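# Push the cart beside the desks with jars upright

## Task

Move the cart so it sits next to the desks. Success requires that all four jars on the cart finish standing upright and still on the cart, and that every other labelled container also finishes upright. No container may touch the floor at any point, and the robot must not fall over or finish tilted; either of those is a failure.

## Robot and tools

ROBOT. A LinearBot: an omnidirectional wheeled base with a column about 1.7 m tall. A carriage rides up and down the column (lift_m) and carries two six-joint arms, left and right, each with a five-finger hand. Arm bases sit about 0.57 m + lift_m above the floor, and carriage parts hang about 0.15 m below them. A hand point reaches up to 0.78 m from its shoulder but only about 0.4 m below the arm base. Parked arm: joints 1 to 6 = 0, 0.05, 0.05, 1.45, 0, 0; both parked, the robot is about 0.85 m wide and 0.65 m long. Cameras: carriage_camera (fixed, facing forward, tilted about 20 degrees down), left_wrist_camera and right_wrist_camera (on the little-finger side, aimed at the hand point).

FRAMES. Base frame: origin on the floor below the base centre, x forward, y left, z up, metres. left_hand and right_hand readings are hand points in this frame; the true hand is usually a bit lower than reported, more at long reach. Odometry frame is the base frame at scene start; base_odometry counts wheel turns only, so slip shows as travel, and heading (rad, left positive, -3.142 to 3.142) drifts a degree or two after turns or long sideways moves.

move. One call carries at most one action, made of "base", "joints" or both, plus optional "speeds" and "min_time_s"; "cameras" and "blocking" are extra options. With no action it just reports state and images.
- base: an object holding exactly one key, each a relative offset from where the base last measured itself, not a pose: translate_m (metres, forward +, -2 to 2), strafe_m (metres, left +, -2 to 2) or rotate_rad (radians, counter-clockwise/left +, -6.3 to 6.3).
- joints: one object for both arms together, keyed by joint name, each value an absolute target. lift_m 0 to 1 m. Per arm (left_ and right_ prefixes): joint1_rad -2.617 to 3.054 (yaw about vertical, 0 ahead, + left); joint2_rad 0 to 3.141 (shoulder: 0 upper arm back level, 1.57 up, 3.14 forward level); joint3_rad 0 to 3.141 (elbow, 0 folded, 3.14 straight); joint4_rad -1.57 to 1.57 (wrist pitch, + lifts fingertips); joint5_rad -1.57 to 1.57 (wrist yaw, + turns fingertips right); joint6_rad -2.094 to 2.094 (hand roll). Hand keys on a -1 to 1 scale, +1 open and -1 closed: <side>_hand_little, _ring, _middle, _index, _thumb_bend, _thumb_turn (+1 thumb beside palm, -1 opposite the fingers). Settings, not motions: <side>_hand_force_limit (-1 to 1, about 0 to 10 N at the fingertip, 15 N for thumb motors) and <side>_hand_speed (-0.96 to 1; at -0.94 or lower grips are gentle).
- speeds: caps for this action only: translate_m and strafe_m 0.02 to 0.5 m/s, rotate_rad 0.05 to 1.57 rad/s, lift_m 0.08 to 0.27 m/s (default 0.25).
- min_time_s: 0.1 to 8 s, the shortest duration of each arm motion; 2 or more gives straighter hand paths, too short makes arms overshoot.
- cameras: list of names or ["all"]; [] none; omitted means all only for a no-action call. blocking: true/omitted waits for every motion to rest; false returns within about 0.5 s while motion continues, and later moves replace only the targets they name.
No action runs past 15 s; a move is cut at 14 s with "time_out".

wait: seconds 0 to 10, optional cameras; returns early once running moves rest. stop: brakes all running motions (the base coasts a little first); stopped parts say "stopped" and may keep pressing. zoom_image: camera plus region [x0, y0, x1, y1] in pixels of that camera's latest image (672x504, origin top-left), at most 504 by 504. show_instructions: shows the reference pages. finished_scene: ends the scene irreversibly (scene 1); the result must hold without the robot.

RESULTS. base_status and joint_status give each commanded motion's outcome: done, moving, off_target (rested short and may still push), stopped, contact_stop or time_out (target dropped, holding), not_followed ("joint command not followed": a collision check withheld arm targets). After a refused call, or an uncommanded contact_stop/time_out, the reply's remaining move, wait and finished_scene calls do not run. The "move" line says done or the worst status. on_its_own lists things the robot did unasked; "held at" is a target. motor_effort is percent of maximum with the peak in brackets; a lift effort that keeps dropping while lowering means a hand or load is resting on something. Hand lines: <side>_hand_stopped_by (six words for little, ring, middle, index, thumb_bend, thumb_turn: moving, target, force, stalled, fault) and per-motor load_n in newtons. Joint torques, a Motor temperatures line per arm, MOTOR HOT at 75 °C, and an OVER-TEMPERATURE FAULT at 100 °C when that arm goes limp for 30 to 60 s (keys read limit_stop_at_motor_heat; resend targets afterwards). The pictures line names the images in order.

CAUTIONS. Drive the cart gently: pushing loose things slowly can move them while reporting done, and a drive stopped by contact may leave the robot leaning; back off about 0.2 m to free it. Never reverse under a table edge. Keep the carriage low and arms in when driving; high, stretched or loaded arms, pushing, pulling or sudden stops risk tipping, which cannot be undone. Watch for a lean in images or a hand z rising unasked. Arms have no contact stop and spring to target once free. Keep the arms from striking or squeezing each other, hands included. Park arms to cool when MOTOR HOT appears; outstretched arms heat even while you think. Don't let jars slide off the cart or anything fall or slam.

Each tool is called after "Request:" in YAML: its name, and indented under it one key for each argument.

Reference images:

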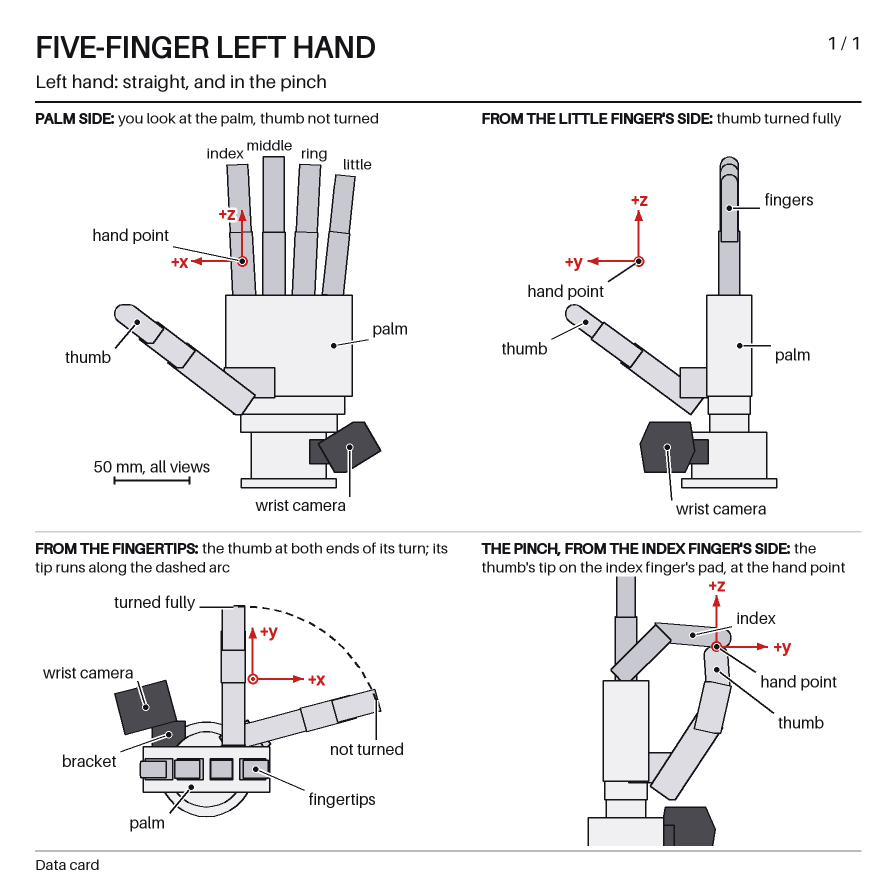

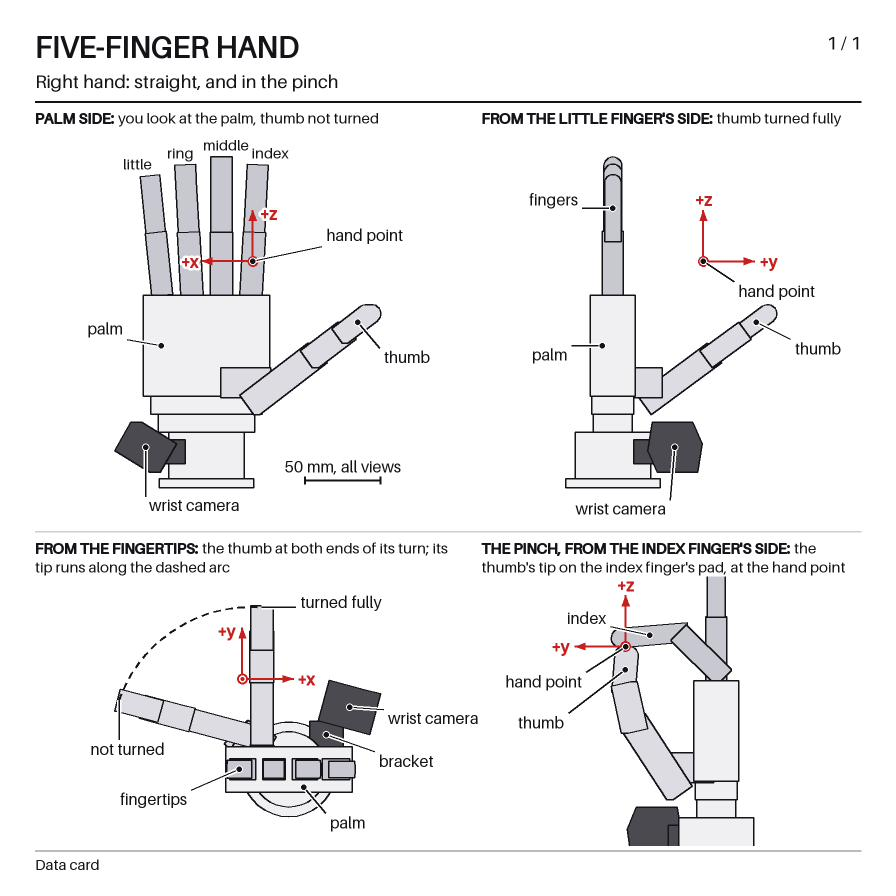

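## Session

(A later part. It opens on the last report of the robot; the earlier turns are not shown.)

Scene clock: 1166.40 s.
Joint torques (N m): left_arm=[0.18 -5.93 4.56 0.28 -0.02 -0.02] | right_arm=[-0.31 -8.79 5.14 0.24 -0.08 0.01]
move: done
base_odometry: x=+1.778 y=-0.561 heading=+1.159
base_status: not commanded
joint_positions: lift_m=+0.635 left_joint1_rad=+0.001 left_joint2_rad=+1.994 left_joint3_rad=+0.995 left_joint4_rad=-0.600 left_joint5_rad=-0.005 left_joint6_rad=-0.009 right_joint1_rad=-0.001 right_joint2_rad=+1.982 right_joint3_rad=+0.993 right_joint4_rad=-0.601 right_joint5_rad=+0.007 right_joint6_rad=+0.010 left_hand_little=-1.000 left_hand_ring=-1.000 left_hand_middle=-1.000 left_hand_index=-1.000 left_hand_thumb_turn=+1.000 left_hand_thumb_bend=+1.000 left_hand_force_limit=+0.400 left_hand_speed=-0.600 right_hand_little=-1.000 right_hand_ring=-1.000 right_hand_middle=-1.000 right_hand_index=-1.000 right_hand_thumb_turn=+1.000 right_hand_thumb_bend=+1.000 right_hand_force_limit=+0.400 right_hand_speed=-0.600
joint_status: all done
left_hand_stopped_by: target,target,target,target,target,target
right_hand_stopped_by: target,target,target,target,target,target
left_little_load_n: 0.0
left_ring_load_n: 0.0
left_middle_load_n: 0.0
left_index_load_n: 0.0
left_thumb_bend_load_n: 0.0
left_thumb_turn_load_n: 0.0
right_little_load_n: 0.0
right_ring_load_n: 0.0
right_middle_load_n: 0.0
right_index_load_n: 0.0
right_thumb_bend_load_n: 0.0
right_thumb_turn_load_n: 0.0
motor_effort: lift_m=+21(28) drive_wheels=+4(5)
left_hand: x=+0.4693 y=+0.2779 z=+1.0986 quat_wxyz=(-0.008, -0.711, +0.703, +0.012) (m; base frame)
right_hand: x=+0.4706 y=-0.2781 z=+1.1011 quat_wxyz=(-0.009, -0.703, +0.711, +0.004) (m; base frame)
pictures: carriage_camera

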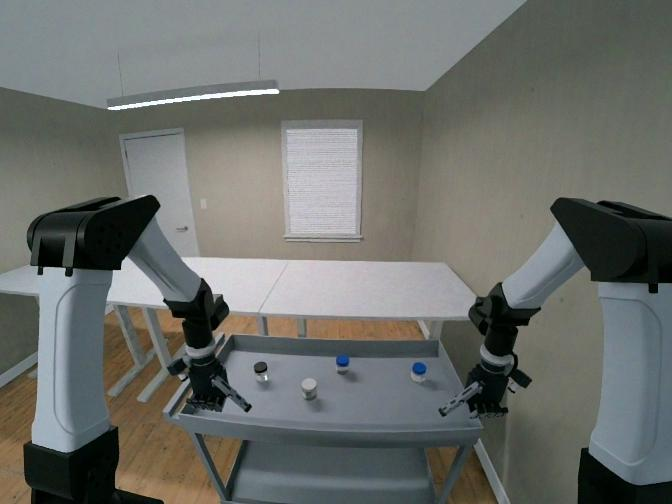

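Request:
move:
  joints: {"lift_m":0.235}
  speeds: {"lift_m":0.15}
  cameras: ["carriage_camera"]

Request:
move:
  base: {"translate_m":0.14}
  speeds: {"translate_m":0.06}
  cameras: ["carriage_camera"]

Scene clock: 1190.93 s.
Joint torques (N m): left_arm=[0.17 -6.05 4.53 0.23 -0.02 -0.02] | right_arm=[-0.27 -8.87 5.34 0.24 -0.11 0.01]
move: done
base_odometry: x=+1.778 y=-0.561 heading=+1.159
base_status: not commanded
joint_positions: lift_m=+0.235 left_joint1_rad=+0.001 left_joint2_rad=+1.995 left_joint3_rad=+0.996 left_joint4_rad=-0.594 left_joint5_rad=-0.005 left_joint6_rad=-0.009 right_joint1_rad=-0.001 right_joint2_rad=+1.983 right_joint3_rad=+0.993 right_joint4_rad=-0.600 right_joint5_rad=+0.007 right_joint6_rad=+0.010 left_hand_little=-1.000 left_hand_ring=-1.000 left_hand_middle=-1.000 left_hand_index=-1.000 left_hand_thumb_turn=+1.000 left_hand_thumb_bend=+1.000 left_hand_force_limit=+0.400 left_hand_speed=-0.600 right_hand_little=-1.000 right_hand_ring=-1.000 right_hand_middle=-1.000 right_hand_index=-1.000 right_hand_thumb_turn=+1.000 right_hand_thumb_bend=+1.000 right_hand_force_limit=+0.400 right_hand_speed=-0.600
joint_status: all done
left_hand_stopped_by: target,target,target,target,target,target
right_hand_stopped_by: target,target,target,target,target,target
left_little_load_n: 0.0
left_ring_load_n: 0.0
left_middle_load_n: 0.0
left_index_load_n: 0.0
left_thumb_bend_load_n: 0.0
left_thumb_turn_load_n: 0.0
right_little_load_n: 0.0
right_ring_load_n: 0.0
right_middle_load_n: 0.0
right_index_load_n: 0.0
right_thumb_bend_load_n: -0.5
right_thumb_turn_load_n: 0.0
motor_effort: lift_m=+23(27) drive_wheels=+4(6)
left_hand: x=+0.4712 y=+0.2779 z=+0.6980 quat_wxyz=(-0.006, -0.711, +0.703, +0.010) (m; base frame)
right_hand: x=+0.4708 y=-0.2781 z=+0.7007 quat_wxyz=(-0.009, -0.703, +0.711, +0.004) (m; base frame)
pictures: carriage_camera

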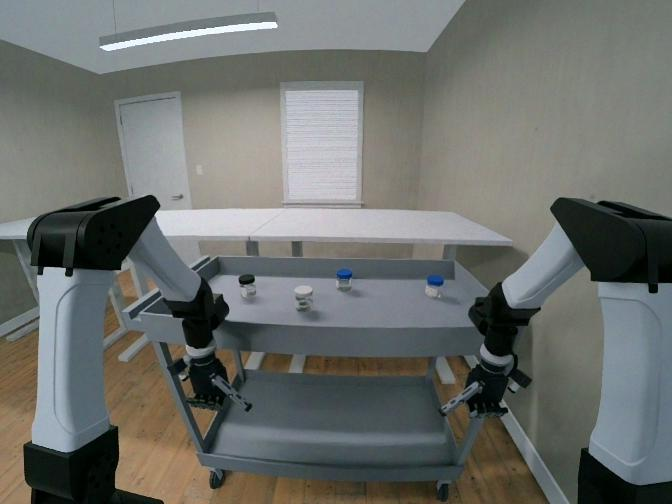

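Scene clock: 1193.83 s.
Joint torques (N m): left_arm=[0.17 -5.97 4.3 0.37 -0.02 -0.01] | right_arm=[-0.28 -8.76 5.15 0.31 -0.06 -0.02]
move: done
base_odometry: x=+1.834 y=-0.433 heading=+1.160
base_status: done
joint_positions: lift_m=+0.235 left_joint1_rad=+0.001 left_joint2_rad=+1.995 left_joint3_rad=+0.996 left_joint4_rad=-0.610 left_joint5_rad=-0.005 left_joint6_rad=-0.009 right_joint1_rad=-0.001 right_joint2_rad=+1.983 right_joint3_rad=+0.993 right_joint4_rad=-0.604 right_joint5_rad=+0.007 right_joint6_rad=+0.010 left_hand_little=-1.000 left_hand_ring=-1.000 left_hand_middle=-1.000 left_hand_index=-1.000 left_hand_thumb_turn=+1.000 left_hand_thumb_bend=+1.000 left_hand_force_limit=+0.400 left_hand_speed=-0.600 right_hand_little=-1.000 right_hand_ring=-1.000 right_hand_middle=-1.000 right_hand_index=-1.000 right_hand_thumb_turn=+1.000 right_hand_thumb_bend=+1.000 right_hand_force_limit=+0.400 right_hand_speed=-0.600
joint_status: not commanded
left_hand_stopped_by: target,target,target,target,target,target
right_hand_stopped_by: target,target,target,target,target,target
left_little_load_n: 0.0
left_ring_load_n: 0.0
left_middle_load_n: 0.0
left_index_load_n: 0.0
left_thumb_bend_load_n: 0.0
left_thumb_turn_load_n: 0.0
right_little_load_n: 0.0
right_ring_load_n: 0.0
right_middle_load_n: 0.0
right_index_load_n: 0.0
right_thumb_bend_load_n: -0.5
right_thumb_turn_load_n: 0.0
motor_effort: lift_m=+22(23) drive_wheels=-9(13)
left_hand: x=+0.4671 y=+0.2779 z=+0.6990 quat_wxyz=(-0.011, -0.711, +0.703, +0.015) (m; base frame)
right_hand: x=+0.4698 y=-0.2781 z=+0.7010 quat_wxyz=(-0.010, -0.703, +0.711, +0.005) (m; base frame)
pictures: carriage_camera

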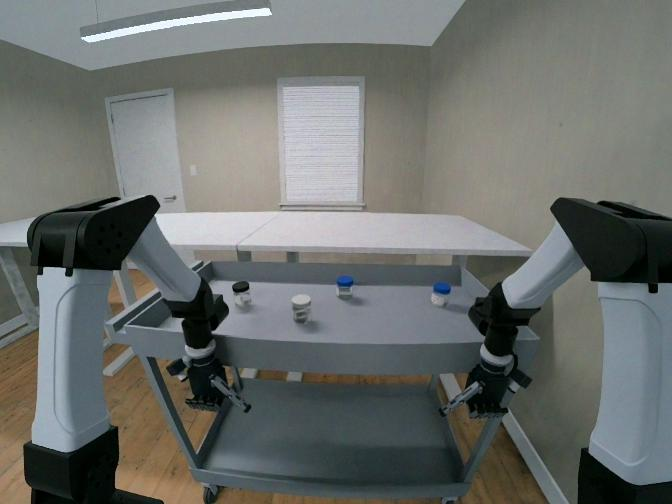

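Request:
zoom_image:
  camera: "carriage_camera"
  region: [180, 190, 560, 400]

Scaled by 1.326.

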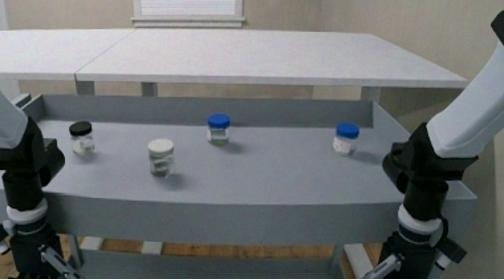

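Request:
move:
  base: {"translate_m":0.035}
  speeds: {"translate_m":0.05}
  cameras: ["carriage_camera"]

Request:
zoom_image:
  camera: "carriage_camera"
  region: [90, 190, 340, 400]

Request:
zoom_image:
  camera: "carriage_camera"
  region: [320, 190, 570, 400]

Scene clock: 1202.60 s.
Joint torques (N m): left_arm=[0.18 -6 4.42 0.42 -0.02 -0.02] | right_arm=[-0.2 -8.77 5.3 0.27 -0.08 -0.03]
Motor temperatures (°C): left_arm=[27 40 37 32 25 27] | right_arm=[27 49 35 26 28 27]
move: done
base_odometry: x=+1.848 y=-0.400 heading=+1.162
base_status: done
joint_positions: lift_m=+0.235 left_joint1_rad=+0.001 left_joint2_rad=+1.995 left_joint3_rad=+0.996 left_joint4_rad=-0.615 left_joint5_rad=-0.005 left_joint6_rad=-0.009 right_joint1_rad=-0.001 right_joint2_rad=+1.983 right_joint3_rad=+0.993 right_joint4_rad=-0.604 right_joint5_rad=+0.007 right_joint6_rad=+0.010 left_hand_little=-1.000 left_hand_ring=-1.000 left_hand_middle=-1.000 left_hand_index=-1.000 left_hand_thumb_turn=+1.000 left_hand_thumb_bend=+1.000 left_hand_force_limit=+0.400 left_hand_speed=-0.600 right_hand_little=-1.000 right_hand_ring=-1.000 right_hand_middle=-1.000 right_hand_index=-1.000 right_hand_thumb_turn=+1.000 right_hand_thumb_bend=+1.000 right_hand_force_limit=+0.400 right_hand_speed=-0.600
joint_status: not commanded
left_hand_stopped_by: target,target,target,target,target,target
right_hand_stopped_by: target,target,target,target,target,target
left_little_load_n: 0.0
left_ring_load_n: 0.0
left_middle_load_n: 0.0
left_index_load_n: 0.0
left_thumb_bend_load_n: 0.0
left_thumb_turn_load_n: 0.0
right_little_load_n: 0.0
right_ring_load_n: 0.0
right_middle_load_n: 0.0
right_index_load_n: 0.0
right_thumb_bend_load_n: 0.0
right_thumb_turn_load_n: 0.0
motor_effort: lift_m=+22(23) drive_wheels=-10(16)
left_hand: x=+0.4658 y=+0.2779 z=+0.6994 quat_wxyz=(-0.013, -0.711, +0.703, +0.017) (m; base frame)
right_hand: x=+0.4696 y=-0.2781 z=+0.7010 quat_wxyz=(-0.011, -0.703, +0.711, +0.006) (m; base frame)
pictures: carriage_camera

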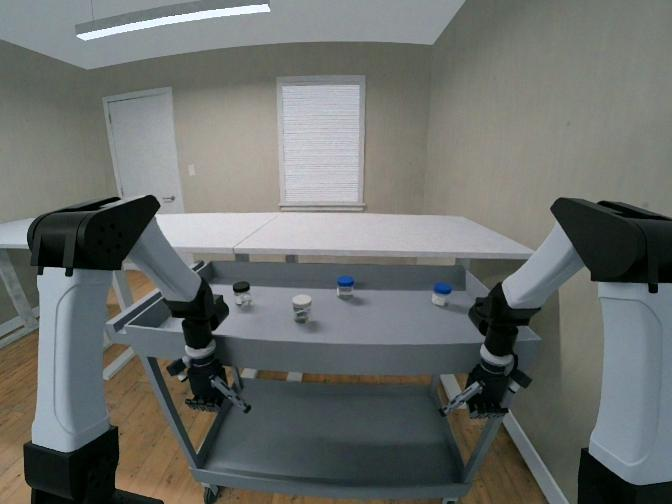

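Scaled by 2.016.

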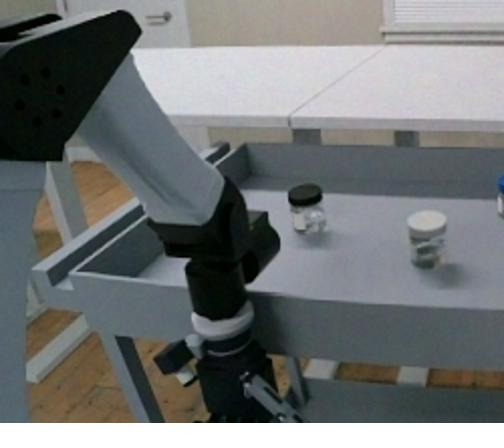

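Scaled by 2.016.

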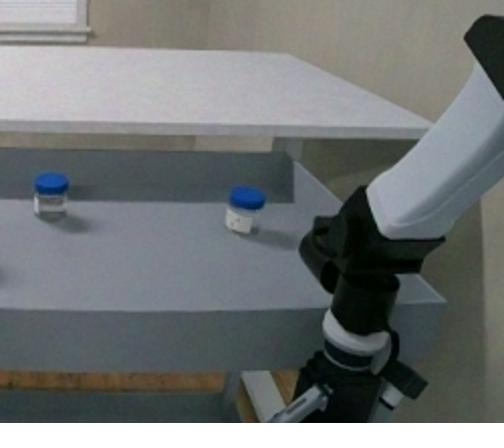

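Request:
wait:
  seconds: 0.3
  cameras: ["carriage_camera"]

Request:
zoom_image:
  camera: "carriage_camera"
  region: [90, 190, 340, 400]

Request:
zoom_image:
  camera: "carriage_camera"
  region: [320, 190, 570, 400]

Scene clock: 1205.33 s.
Joint torques (N m): left_arm=[0.17 -6 4.44 0.43 -0.02 -0.01] | right_arm=[-0.27 -8.94 5.2 0.28 -0.1 0]
base_odometry: x=+1.848 y=-0.400 heading=+1.162
base_status: done
joint_positions: lift_m=+0.235 left_joint1_rad=+0.001 left_joint2_rad=+1.995 left_joint3_rad=+0.996 left_joint4_rad=-0.615 left_joint5_rad=-0.005 left_joint6_rad=-0.009 right_joint1_rad=-0.001 right_joint2_rad=+1.983 right_joint3_rad=+0.993 right_joint4_rad=-0.604 right_joint5_rad=+0.007 right_joint6_rad=+0.010 left_hand_little=-1.000 left_hand_ring=-1.000 left_hand_middle=-1.000 left_hand_index=-1.000 left_hand_thumb_turn=+1.000 left_hand_thumb_bend=+1.000 left_hand_force_limit=+0.400 left_hand_speed=-0.600 right_hand_little=-1.000 right_hand_ring=-1.000 right_hand_middle=-1.000 right_hand_index=-1.000 right_hand_thumb_turn=+1.000 right_hand_thumb_bend=+1.000 right_hand_force_limit=+0.400 right_hand_speed=-0.600
joint_status: not commanded
left_hand_stopped_by: target,target,target,target,target,target
right_hand_stopped_by: target,target,target,target,target,target
left_little_load_n: 0.0
left_ring_load_n: 0.0
left_middle_load_n: 0.0
left_index_load_n: 0.5
left_thumb_bend_load_n: 0.0
left_thumb_turn_load_n: 0.0
right_little_load_n: 0.0
right_ring_load_n: 0.0
right_middle_load_n: 0.0
right_index_load_n: 0.0
right_thumb_bend_load_n: 0.0
right_thumb_turn_load_n: 0.0
motor_effort: lift_m=+22(23) drive_wheels=-10(16)
left_hand: x=+0.4658 y=+0.2779 z=+0.6994 quat_wxyz=(-0.013, -0.711, +0.703, +0.017) (m; base frame)
right_hand: x=+0.4696 y=-0.2781 z=+0.7010 quat_wxyz=(-0.011, -0.703, +0.711, +0.006) (m; base frame)
wait: 0.30 s; at rest from the start
pictures: carriage_camera

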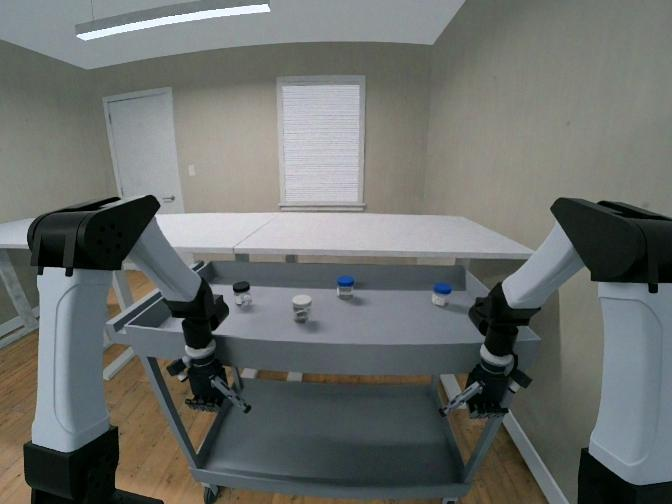

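Scaled by 2.016.

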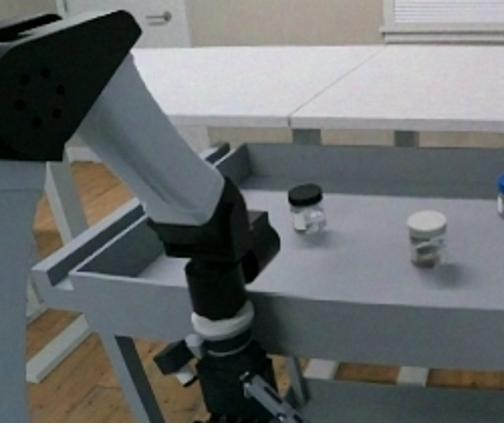

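Scaled by 2.016.

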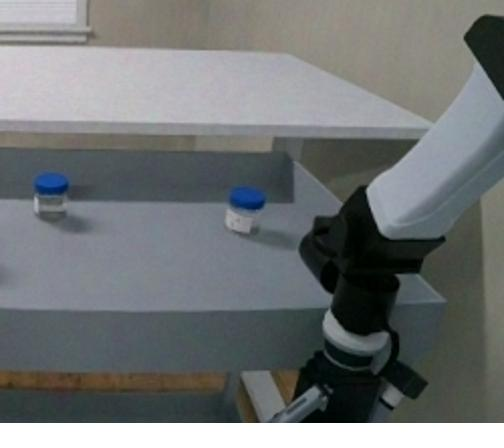

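Request:
zoom_image:
  camera: "carriage_camera"
  region: [230, 230, 350, 320]

Request:
zoom_image:
  camera: "carriage_camera"
  region: [350, 230, 470, 320]

Request:
move:
  base: {"translate_m":-0.04}
  speeds: {"translate_m":0.06}

Request:
move:
  joints: {"lift_m":0.335}
  cameras: ["carriage_camera"]

Request:
zoom_image:
  camera: "carriage_camera"
  region: [230, 230, 350, 320]

Request:
zoom_image:
  camera: "carriage_camera"
  region: [350, 230, 470, 320]

Request:
move:
  joints: {"lift_m":0.835}
  cameras: ["carriage_camera"]

Request:
zoom_image:
  camera: "carriage_camera"
  region: [230, 310, 350, 400]

Request:
zoom_image:
  camera: "carriage_camera"
  region: [350, 310, 470, 400]

Scaled by 4.200.

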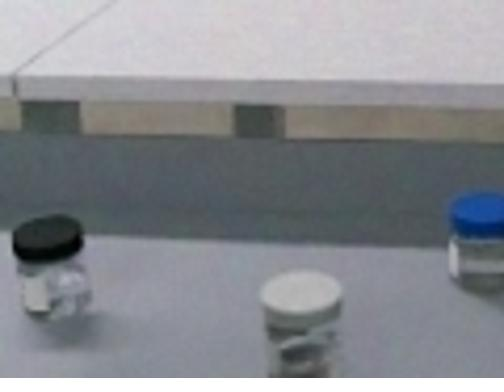

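Scaled by 4.200.

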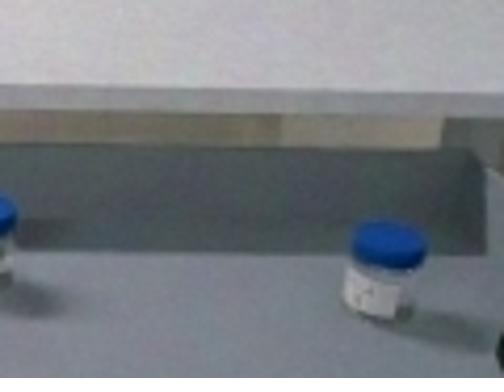

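Scene clock: 1224.07 s.
Joint torques (N m): left_arm=[0.17 -6.24 4.51 0.32 -0.02 -0.02] | right_arm=[-0.28 -8.94 5.22 0.25 -0.11 -0.03]
move: done
base_odometry: x=+1.832 y=-0.437 heading=+1.161
base_status: done
joint_positions: lift_m=+0.235 left_joint1_rad=+0.001 left_joint2_rad=+1.995 left_joint3_rad=+0.996 left_joint4_rad=-0.604 left_joint5_rad=-0.005 left_joint6_rad=-0.009 right_joint1_rad=-0.001 right_joint2_rad=+1.983 right_joint3_rad=+0.993 right_joint4_rad=-0.601 right_joint5_rad=+0.007 right_joint6_rad=+0.010 left_hand_little=-1.000 left_hand_ring=-1.000 left_hand_middle=-1.000 left_hand_index=-1.000 left_hand_thumb_turn=+1.000 left_hand_thumb_bend=+1.000 left_hand_force_limit=+0.400 left_hand_speed=-0.600 right_hand_little=-1.000 right_hand_ring=-1.000 right_hand_middle=-1.000 right_hand_index=-1.000 right_hand_thumb_turn=+1.000 right_hand_thumb_bend=+1.000 right_hand_force_limit=+0.400 right_hand_speed=-0.600
joint_status: not commanded
left_hand_stopped_by: target,target,target,target,target,target
right_hand_stopped_by: target,target,target,target,target,target
left_little_load_n: 0.0
left_ring_load_n: 0.0
left_middle_load_n: 0.0
left_index_load_n: 0.0
left_thumb_bend_load_n: 0.0
left_thumb_turn_load_n: 0.0
right_little_load_n: 0.0
right_ring_load_n: 0.0
right_middle_load_n: 0.0
right_index_load_n: 0.0
right_thumb_bend_load_n: 0.0
right_thumb_turn_load_n: 0.0
motor_effort: lift_m=+23(23) drive_wheels=+2(14)
left_hand: x=+0.4687 y=+0.2779 z=+0.6986 quat_wxyz=(-0.009, -0.711, +0.703, +0.013) (m; base frame)
right_hand: x=+0.4704 y=-0.2781 z=+0.7008 quat_wxyz=(-0.009, -0.703, +0.711, +0.005) (m; base frame)
pictures: none

Scene clock: 1225.00 s.
Joint torques (N m): left_arm=[0.17 -6.15 4.36 0.28 -0.01 -0.01] | right_arm=[-0.25 -8.91 5.23 0.24 -0.08 -0.02]
move: done
base_odometry: x=+1.832 y=-0.437 heading=+1.161
base_status: not commanded
joint_positions: lift_m=+0.335 left_joint1_rad=+0.001 left_joint2_rad=+1.995 left_joint3_rad=+0.997 left_joint4_rad=-0.599 left_joint5_rad=-0.005 left_joint6_rad=-0.009 right_joint1_rad=-0.001 right_joint2_rad=+1.983 right_joint3_rad=+0.993 right_joint4_rad=-0.600 right_joint5_rad=+0.007 right_joint6_rad=+0.010 left_hand_little=-1.000 left_hand_ring=-1.000 left_hand_middle=-1.000 left_hand_index=-1.000 left_hand_thumb_turn=+1.000 left_hand_thumb_bend=+1.000 left_hand_force_limit=+0.400 left_hand_speed=-0.600 right_hand_little=-1.000 right_hand_ring=-1.000 right_hand_middle=-1.000 right_hand_index=-1.000 right_hand_thumb_turn=+1.000 right_hand_thumb_bend=+1.000 right_hand_force_limit=+0.400 right_hand_speed=-0.600
joint_status: all done
left_hand_stopped_by: target,target,target,target,target,target
right_hand_stopped_by: target,target,target,target,target,target
left_little_load_n: 0.0
left_ring_load_n: 0.5
left_middle_load_n: 0.0
left_index_load_n: 0.0
left_thumb_bend_load_n: -0.5
left_thumb_turn_load_n: 0.0
right_little_load_n: 0.0
right_ring_load_n: 0.0
right_middle_load_n: 0.0
right_index_load_n: 0.0
right_thumb_bend_load_n: -0.5
right_thumb_turn_load_n: 0.0
motor_effort: lift_m=+21(28) drive_wheels=+2(4)
left_hand: x=+0.4702 y=+0.2779 z=+0.7986 quat_wxyz=(-0.008, -0.711, +0.703, +0.011) (m; base frame)
right_hand: x=+0.4708 y=-0.2781 z=+0.8009 quat_wxyz=(-0.009, -0.703, +0.711, +0.004) (m; base frame)
pictures: carriage_camera

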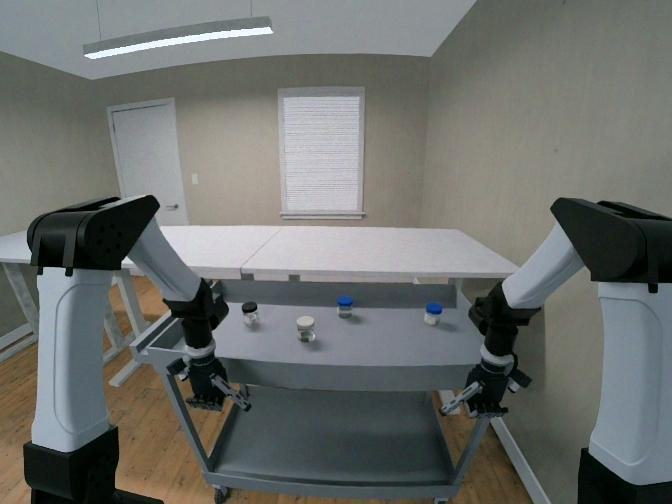

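Scaled by 4.200.

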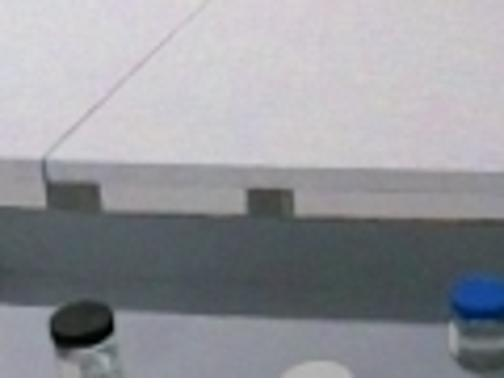

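Scaled by 4.200.

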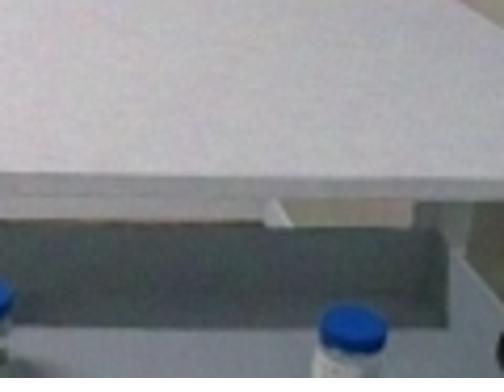

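Scene clock: 1227.53 s.
Joint torques (N m): left_arm=[0.17 -6.05 4.37 0.26 -0.03 -0.02] | right_arm=[-0.17 -8.92 5.18 0.26 -0.1 -0.01]
move: done
base_odometry: x=+1.832 y=-0.437 heading=+1.161
base_status: not commanded
joint_positions: lift_m=+0.835 left_joint1_rad=+0.001 left_joint2_rad=+1.995 left_joint3_rad=+0.997 left_joint4_rad=-0.598 left_joint5_rad=-0.005 left_joint6_rad=-0.009 right_joint1_rad=-0.001 right_joint2_rad=+1.983 right_joint3_rad=+0.994 right_joint4_rad=-0.599 right_joint5_rad=+0.007 right_joint6_rad=+0.010 left_hand_little=-1.000 left_hand_ring=-1.000 left_hand_middle=-1.000 left_hand_index=-1.000 left_hand_thumb_turn=+1.000 left_hand_thumb_bend=+1.000 left_hand_force_limit=+0.400 left_hand_speed=-0.600 right_hand_little=-1.000 right_hand_ring=-1.000 right_hand_middle=-1.000 right_hand_index=-1.000 right_hand_thumb_turn=+1.000 right_hand_thumb_bend=+1.000 right_hand_force_limit=+0.400 right_hand_speed=-0.600
joint_status: all done
left_hand_stopped_by: target,target,target,target,target,target
right_hand_stopped_by: target,target,target,target,target,target
left_little_load_n: 0.0
left_ring_load_n: 0.0
left_middle_load_n: 0.0
left_index_load_n: 0.0
left_thumb_bend_load_n: 0.0
left_thumb_turn_load_n: 0.0
right_little_load_n: 0.0
right_ring_load_n: -0.5
right_middle_load_n: 0.0
right_index_load_n: 0.0
right_thumb_bend_load_n: 0.0
right_thumb_turn_load_n: 0.0
motor_effort: lift_m=+21(30) drive_wheels=-3(4)
left_hand: x=+0.4706 y=+0.2779 z=+1.2983 quat_wxyz=(-0.007, -0.711, +0.703, +0.011) (m; base frame)
right_hand: x=+0.4714 y=-0.2781 z=+1.3009 quat_wxyz=(-0.009, -0.703, +0.711, +0.004) (m; base frame)
pictures: carriage_camera

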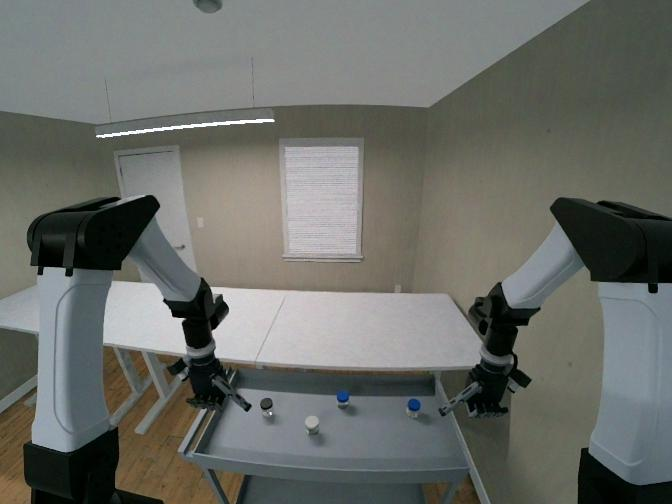

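Scaled by 4.200.

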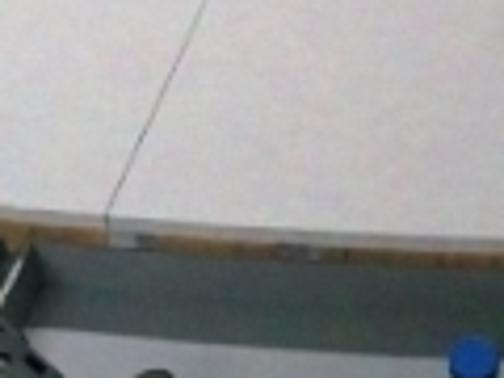

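Scaled by 4.200.

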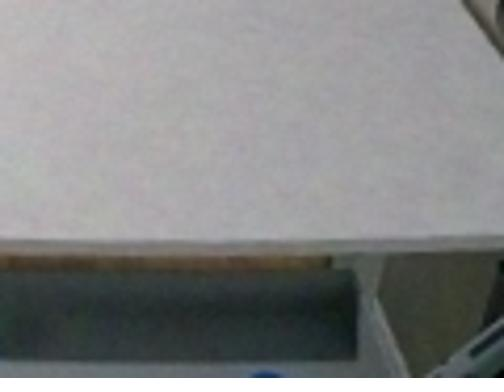

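Request:
zoom_image:
  camera: "carriage_camera"
  region: [90, 330, 250, 480]

Request:
zoom_image:
  camera: "carriage_camera"
  region: [390, 330, 500, 430]

Scaled by 3.150.

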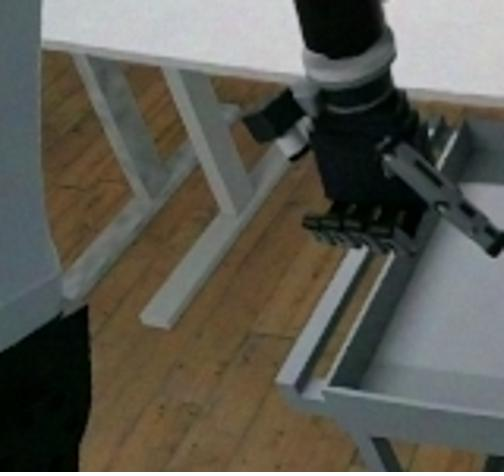

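Scaled by 4.582.

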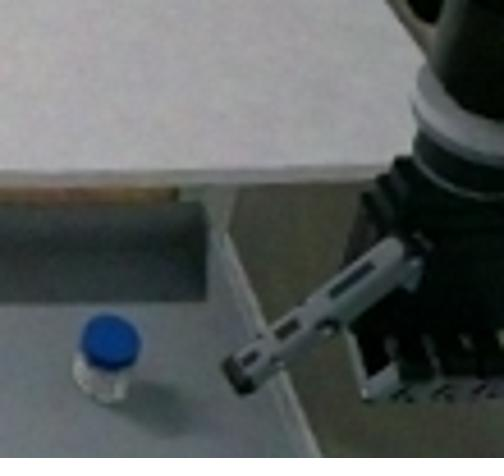

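Request:
zoom_image:
  camera: "carriage_camera"
  region: [290, 400, 410, 504]

Request:
move:
  joints: {"lift_m":0.235}
  cameras: ["carriage_camera"]

Request:
zoom_image:
  camera: "carriage_camera"
  region: [290, 230, 410, 360]

Scaled by 4.200.

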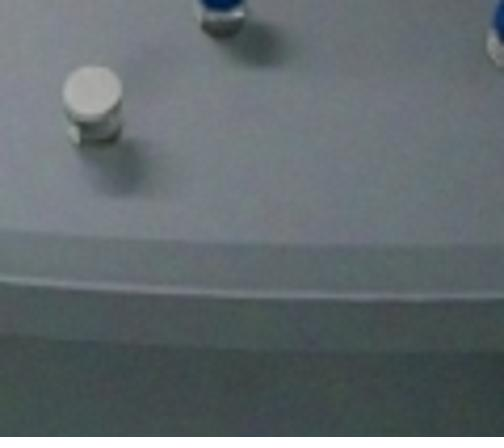

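Scene clock: 1264.43 s.
Joint torques (N m): left_arm=[0.17 -6.26 4.31 0.23 -0.02 -0.02] | right_arm=[-0.32 -8.87 5.11 0.22 -0.11 -0.02]
move: done
base_odometry: x=+1.832 y=-0.437 heading=+1.161
base_status: not commanded
joint_positions: lift_m=+0.235 left_joint1_rad=+0.001 left_joint2_rad=+1.996 left_joint3_rad=+0.997 left_joint4_rad=-0.596 left_joint5_rad=-0.005 left_joint6_rad=-0.009 right_joint1_rad=-0.001 right_joint2_rad=+1.983 right_joint3_rad=+0.995 right_joint4_rad=-0.599 right_joint5_rad=+0.007 right_joint6_rad=+0.010 left_hand_little=-1.000 left_hand_ring=-1.000 left_hand_middle=-1.000 left_hand_index=-1.000 left_hand_thumb_turn=+1.000 left_hand_thumb_bend=+1.000 left_hand_force_limit=+0.400 left_hand_speed=-0.600 right_hand_little=-1.000 right_hand_ring=-1.000 right_hand_middle=-1.000 right_hand_index=-1.000 right_hand_thumb_turn=+1.000 right_hand_thumb_bend=+1.000 right_hand_force_limit=+0.400 right_hand_speed=-0.600
joint_status: all done
left_hand_stopped_by: target,target,target,target,target,target
right_hand_stopped_by: target,target,target,target,target,target
left_little_load_n: 0.5
left_ring_load_n: 0.0
left_middle_load_n: 0.0
left_index_load_n: 0.0
left_thumb_bend_load_n: 0.0
left_thumb_turn_load_n: 0.0
right_little_load_n: 0.0
right_ring_load_n: 0.0
right_middle_load_n: 0.0
right_index_load_n: 0.0
right_thumb_bend_load_n: 0.0
right_thumb_turn_load_n: 0.0
motor_effort: lift_m=+23(25) drive_wheels=-3(4)
left_hand: x=+0.4708 y=+0.2779 z=+0.6980 quat_wxyz=(-0.007, -0.711, +0.703, +0.010) (m; base frame)
right_hand: x=+0.4717 y=-0.2781 z=+0.7007 quat_wxyz=(-0.008, -0.703, +0.711, +0.003) (m; base frame)
pictures: carriage_camera

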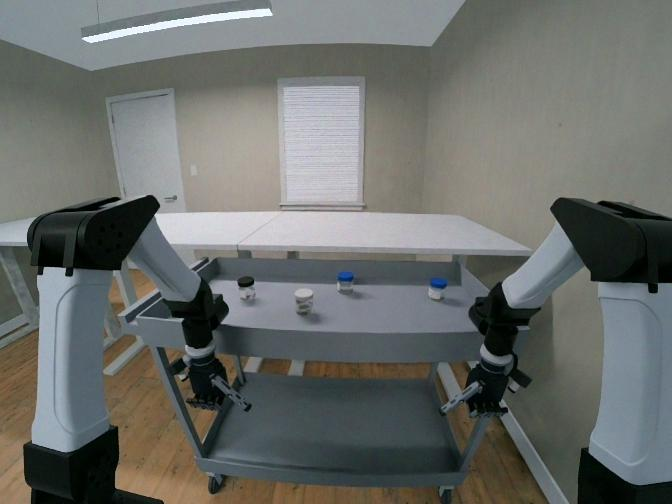

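Scaled by 3.877.

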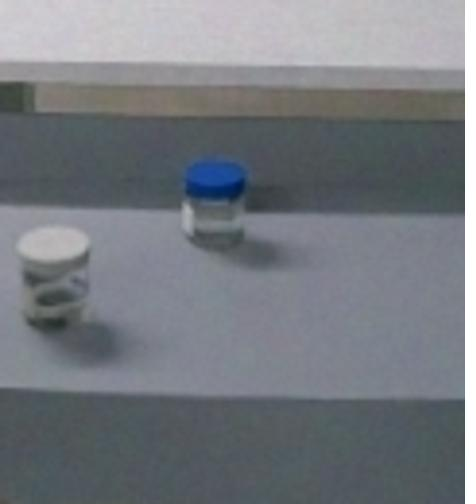

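Request:
move:
  base: {"translate_m":-0.15}
  speeds: {"translate_m":0.1}

Request:
move:
  joints: {"lift_m":0.6}
  cameras: ["carriage_camera"]

Request:
zoom_image:
  camera: "carriage_camera"
  region: [120, 260, 560, 500]

Scene clock: 1286.07 s.
Joint torques (N m): left_arm=[0.17 -5.89 4.44 0.25 -0.02 -0.01] | right_arm=[-0.27 -8.94 5.08 0.2 -0.06 -0.03]
move: done
base_odometry: x=+1.772 y=-0.575 heading=+1.162
base_status: done
joint_positions: lift_m=+0.235 left_joint1_rad=+0.001 left_joint2_rad=+1.996 left_joint3_rad=+0.997 left_joint4_rad=-0.594 left_joint5_rad=-0.005 left_joint6_rad=-0.009 right_joint1_rad=-0.001 right_joint2_rad=+1.983 right_joint3_rad=+0.995 right_joint4_rad=-0.599 right_joint5_rad=+0.007 right_joint6_rad=+0.010 left_hand_little=-1.000 left_hand_ring=-1.000 left_hand_middle=-1.000 left_hand_index=-1.000 left_hand_thumb_turn=+1.000 left_hand_thumb_bend=+1.000 left_hand_force_limit=+0.400 left_hand_speed=-0.600 right_hand_little=-1.000 right_hand_ring=-1.000 right_hand_middle=-1.000 right_hand_index=-1.000 right_hand_thumb_turn=+1.000 right_hand_thumb_bend=+1.000 right_hand_force_limit=+0.400 right_hand_speed=-0.600
joint_status: not commanded
left_hand_stopped_by: target,target,target,target,target,target
right_hand_stopped_by: target,target,target,target,target,target
left_little_load_n: 0.0
left_ring_load_n: 0.0
left_middle_load_n: 0.0
left_index_load_n: 0.0
left_thumb_bend_load_n: 0.0
left_thumb_turn_load_n: 0.0
right_little_load_n: 0.0
right_ring_load_n: 0.0
right_middle_load_n: 0.0
right_index_load_n: 0.0
right_thumb_bend_load_n: 0.0
right_thumb_turn_load_n: 0.0
motor_effort: lift_m=+23(23) drive_wheels=+7(16)
left_hand: x=+0.4715 y=+0.2779 z=+0.6978 quat_wxyz=(-0.006, -0.711, +0.703, +0.009) (m; base frame)
right_hand: x=+0.4717 y=-0.2781 z=+0.7007 quat_wxyz=(-0.008, -0.703, +0.711, +0.003) (m; base frame)
pictures: none

Scene clock: 1288.07 s.
Joint torques (N m): left_arm=[0.16 -6.08 4.49 0.21 -0.02 -0.02] | right_arm=[-0.2 -8.96 5.18 0.19 -0.1 0]
move: done
base_odometry: x=+1.772 y=-0.575 heading=+1.162
base_status: not commanded
joint_positions: lift_m=+0.600 left_joint1_rad=+0.001 left_joint2_rad=+1.996 left_joint3_rad=+0.997 left_joint4_rad=-0.594 left_joint5_rad=-0.005 left_joint6_rad=-0.009 right_joint1_rad=-0.001 right_joint2_rad=+1.983 right_joint3_rad=+0.995 right_joint4_rad=-0.598 right_joint5_rad=+0.007 right_joint6_rad=+0.010 left_hand_little=-1.000 left_hand_ring=-1.000 left_hand_middle=-1.000 left_hand_index=-1.000 left_hand_thumb_turn=+1.000 left_hand_thumb_bend=+1.000 left_hand_force_limit=+0.400 left_hand_speed=-0.600 right_hand_little=-1.000 right_hand_ring=-1.000 right_hand_middle=-1.000 right_hand_index=-1.000 right_hand_thumb_turn=+1.000 right_hand_thumb_bend=+1.000 right_hand_force_limit=+0.400 right_hand_speed=-0.600
joint_status: all done
left_hand_stopped_by: target,target,target,target,target,target
right_hand_stopped_by: target,target,target,target,target,target
left_little_load_n: 0.0
left_ring_load_n: 0.5
left_middle_load_n: 0.0
left_index_load_n: 0.0
left_thumb_bend_load_n: 0.0
left_thumb_turn_load_n: 0.0
right_little_load_n: 0.0
right_ring_load_n: 0.0
right_middle_load_n: 0.0
right_index_load_n: 0.0
right_thumb_bend_load_n: 0.0
right_thumb_turn_load_n: 0.0
motor_effort: lift_m=+21(29) drive_wheels=+8(8)
left_hand: x=+0.4715 y=+0.2779 z=+1.0630 quat_wxyz=(-0.006, -0.711, +0.703, +0.009) (m; base frame)
right_hand: x=+0.4719 y=-0.2781 z=+1.0658 quat_wxyz=(-0.008, -0.703, +0.711, +0.003) (m; base frame)
pictures: carriage_camera

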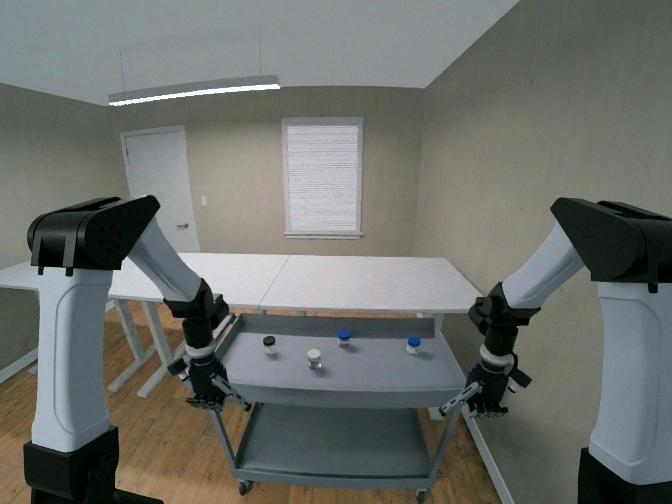

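Scaled by 1.145.

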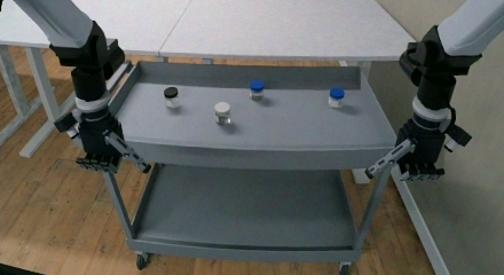

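Request:
finished_scene:

The scene is finished: the task was done.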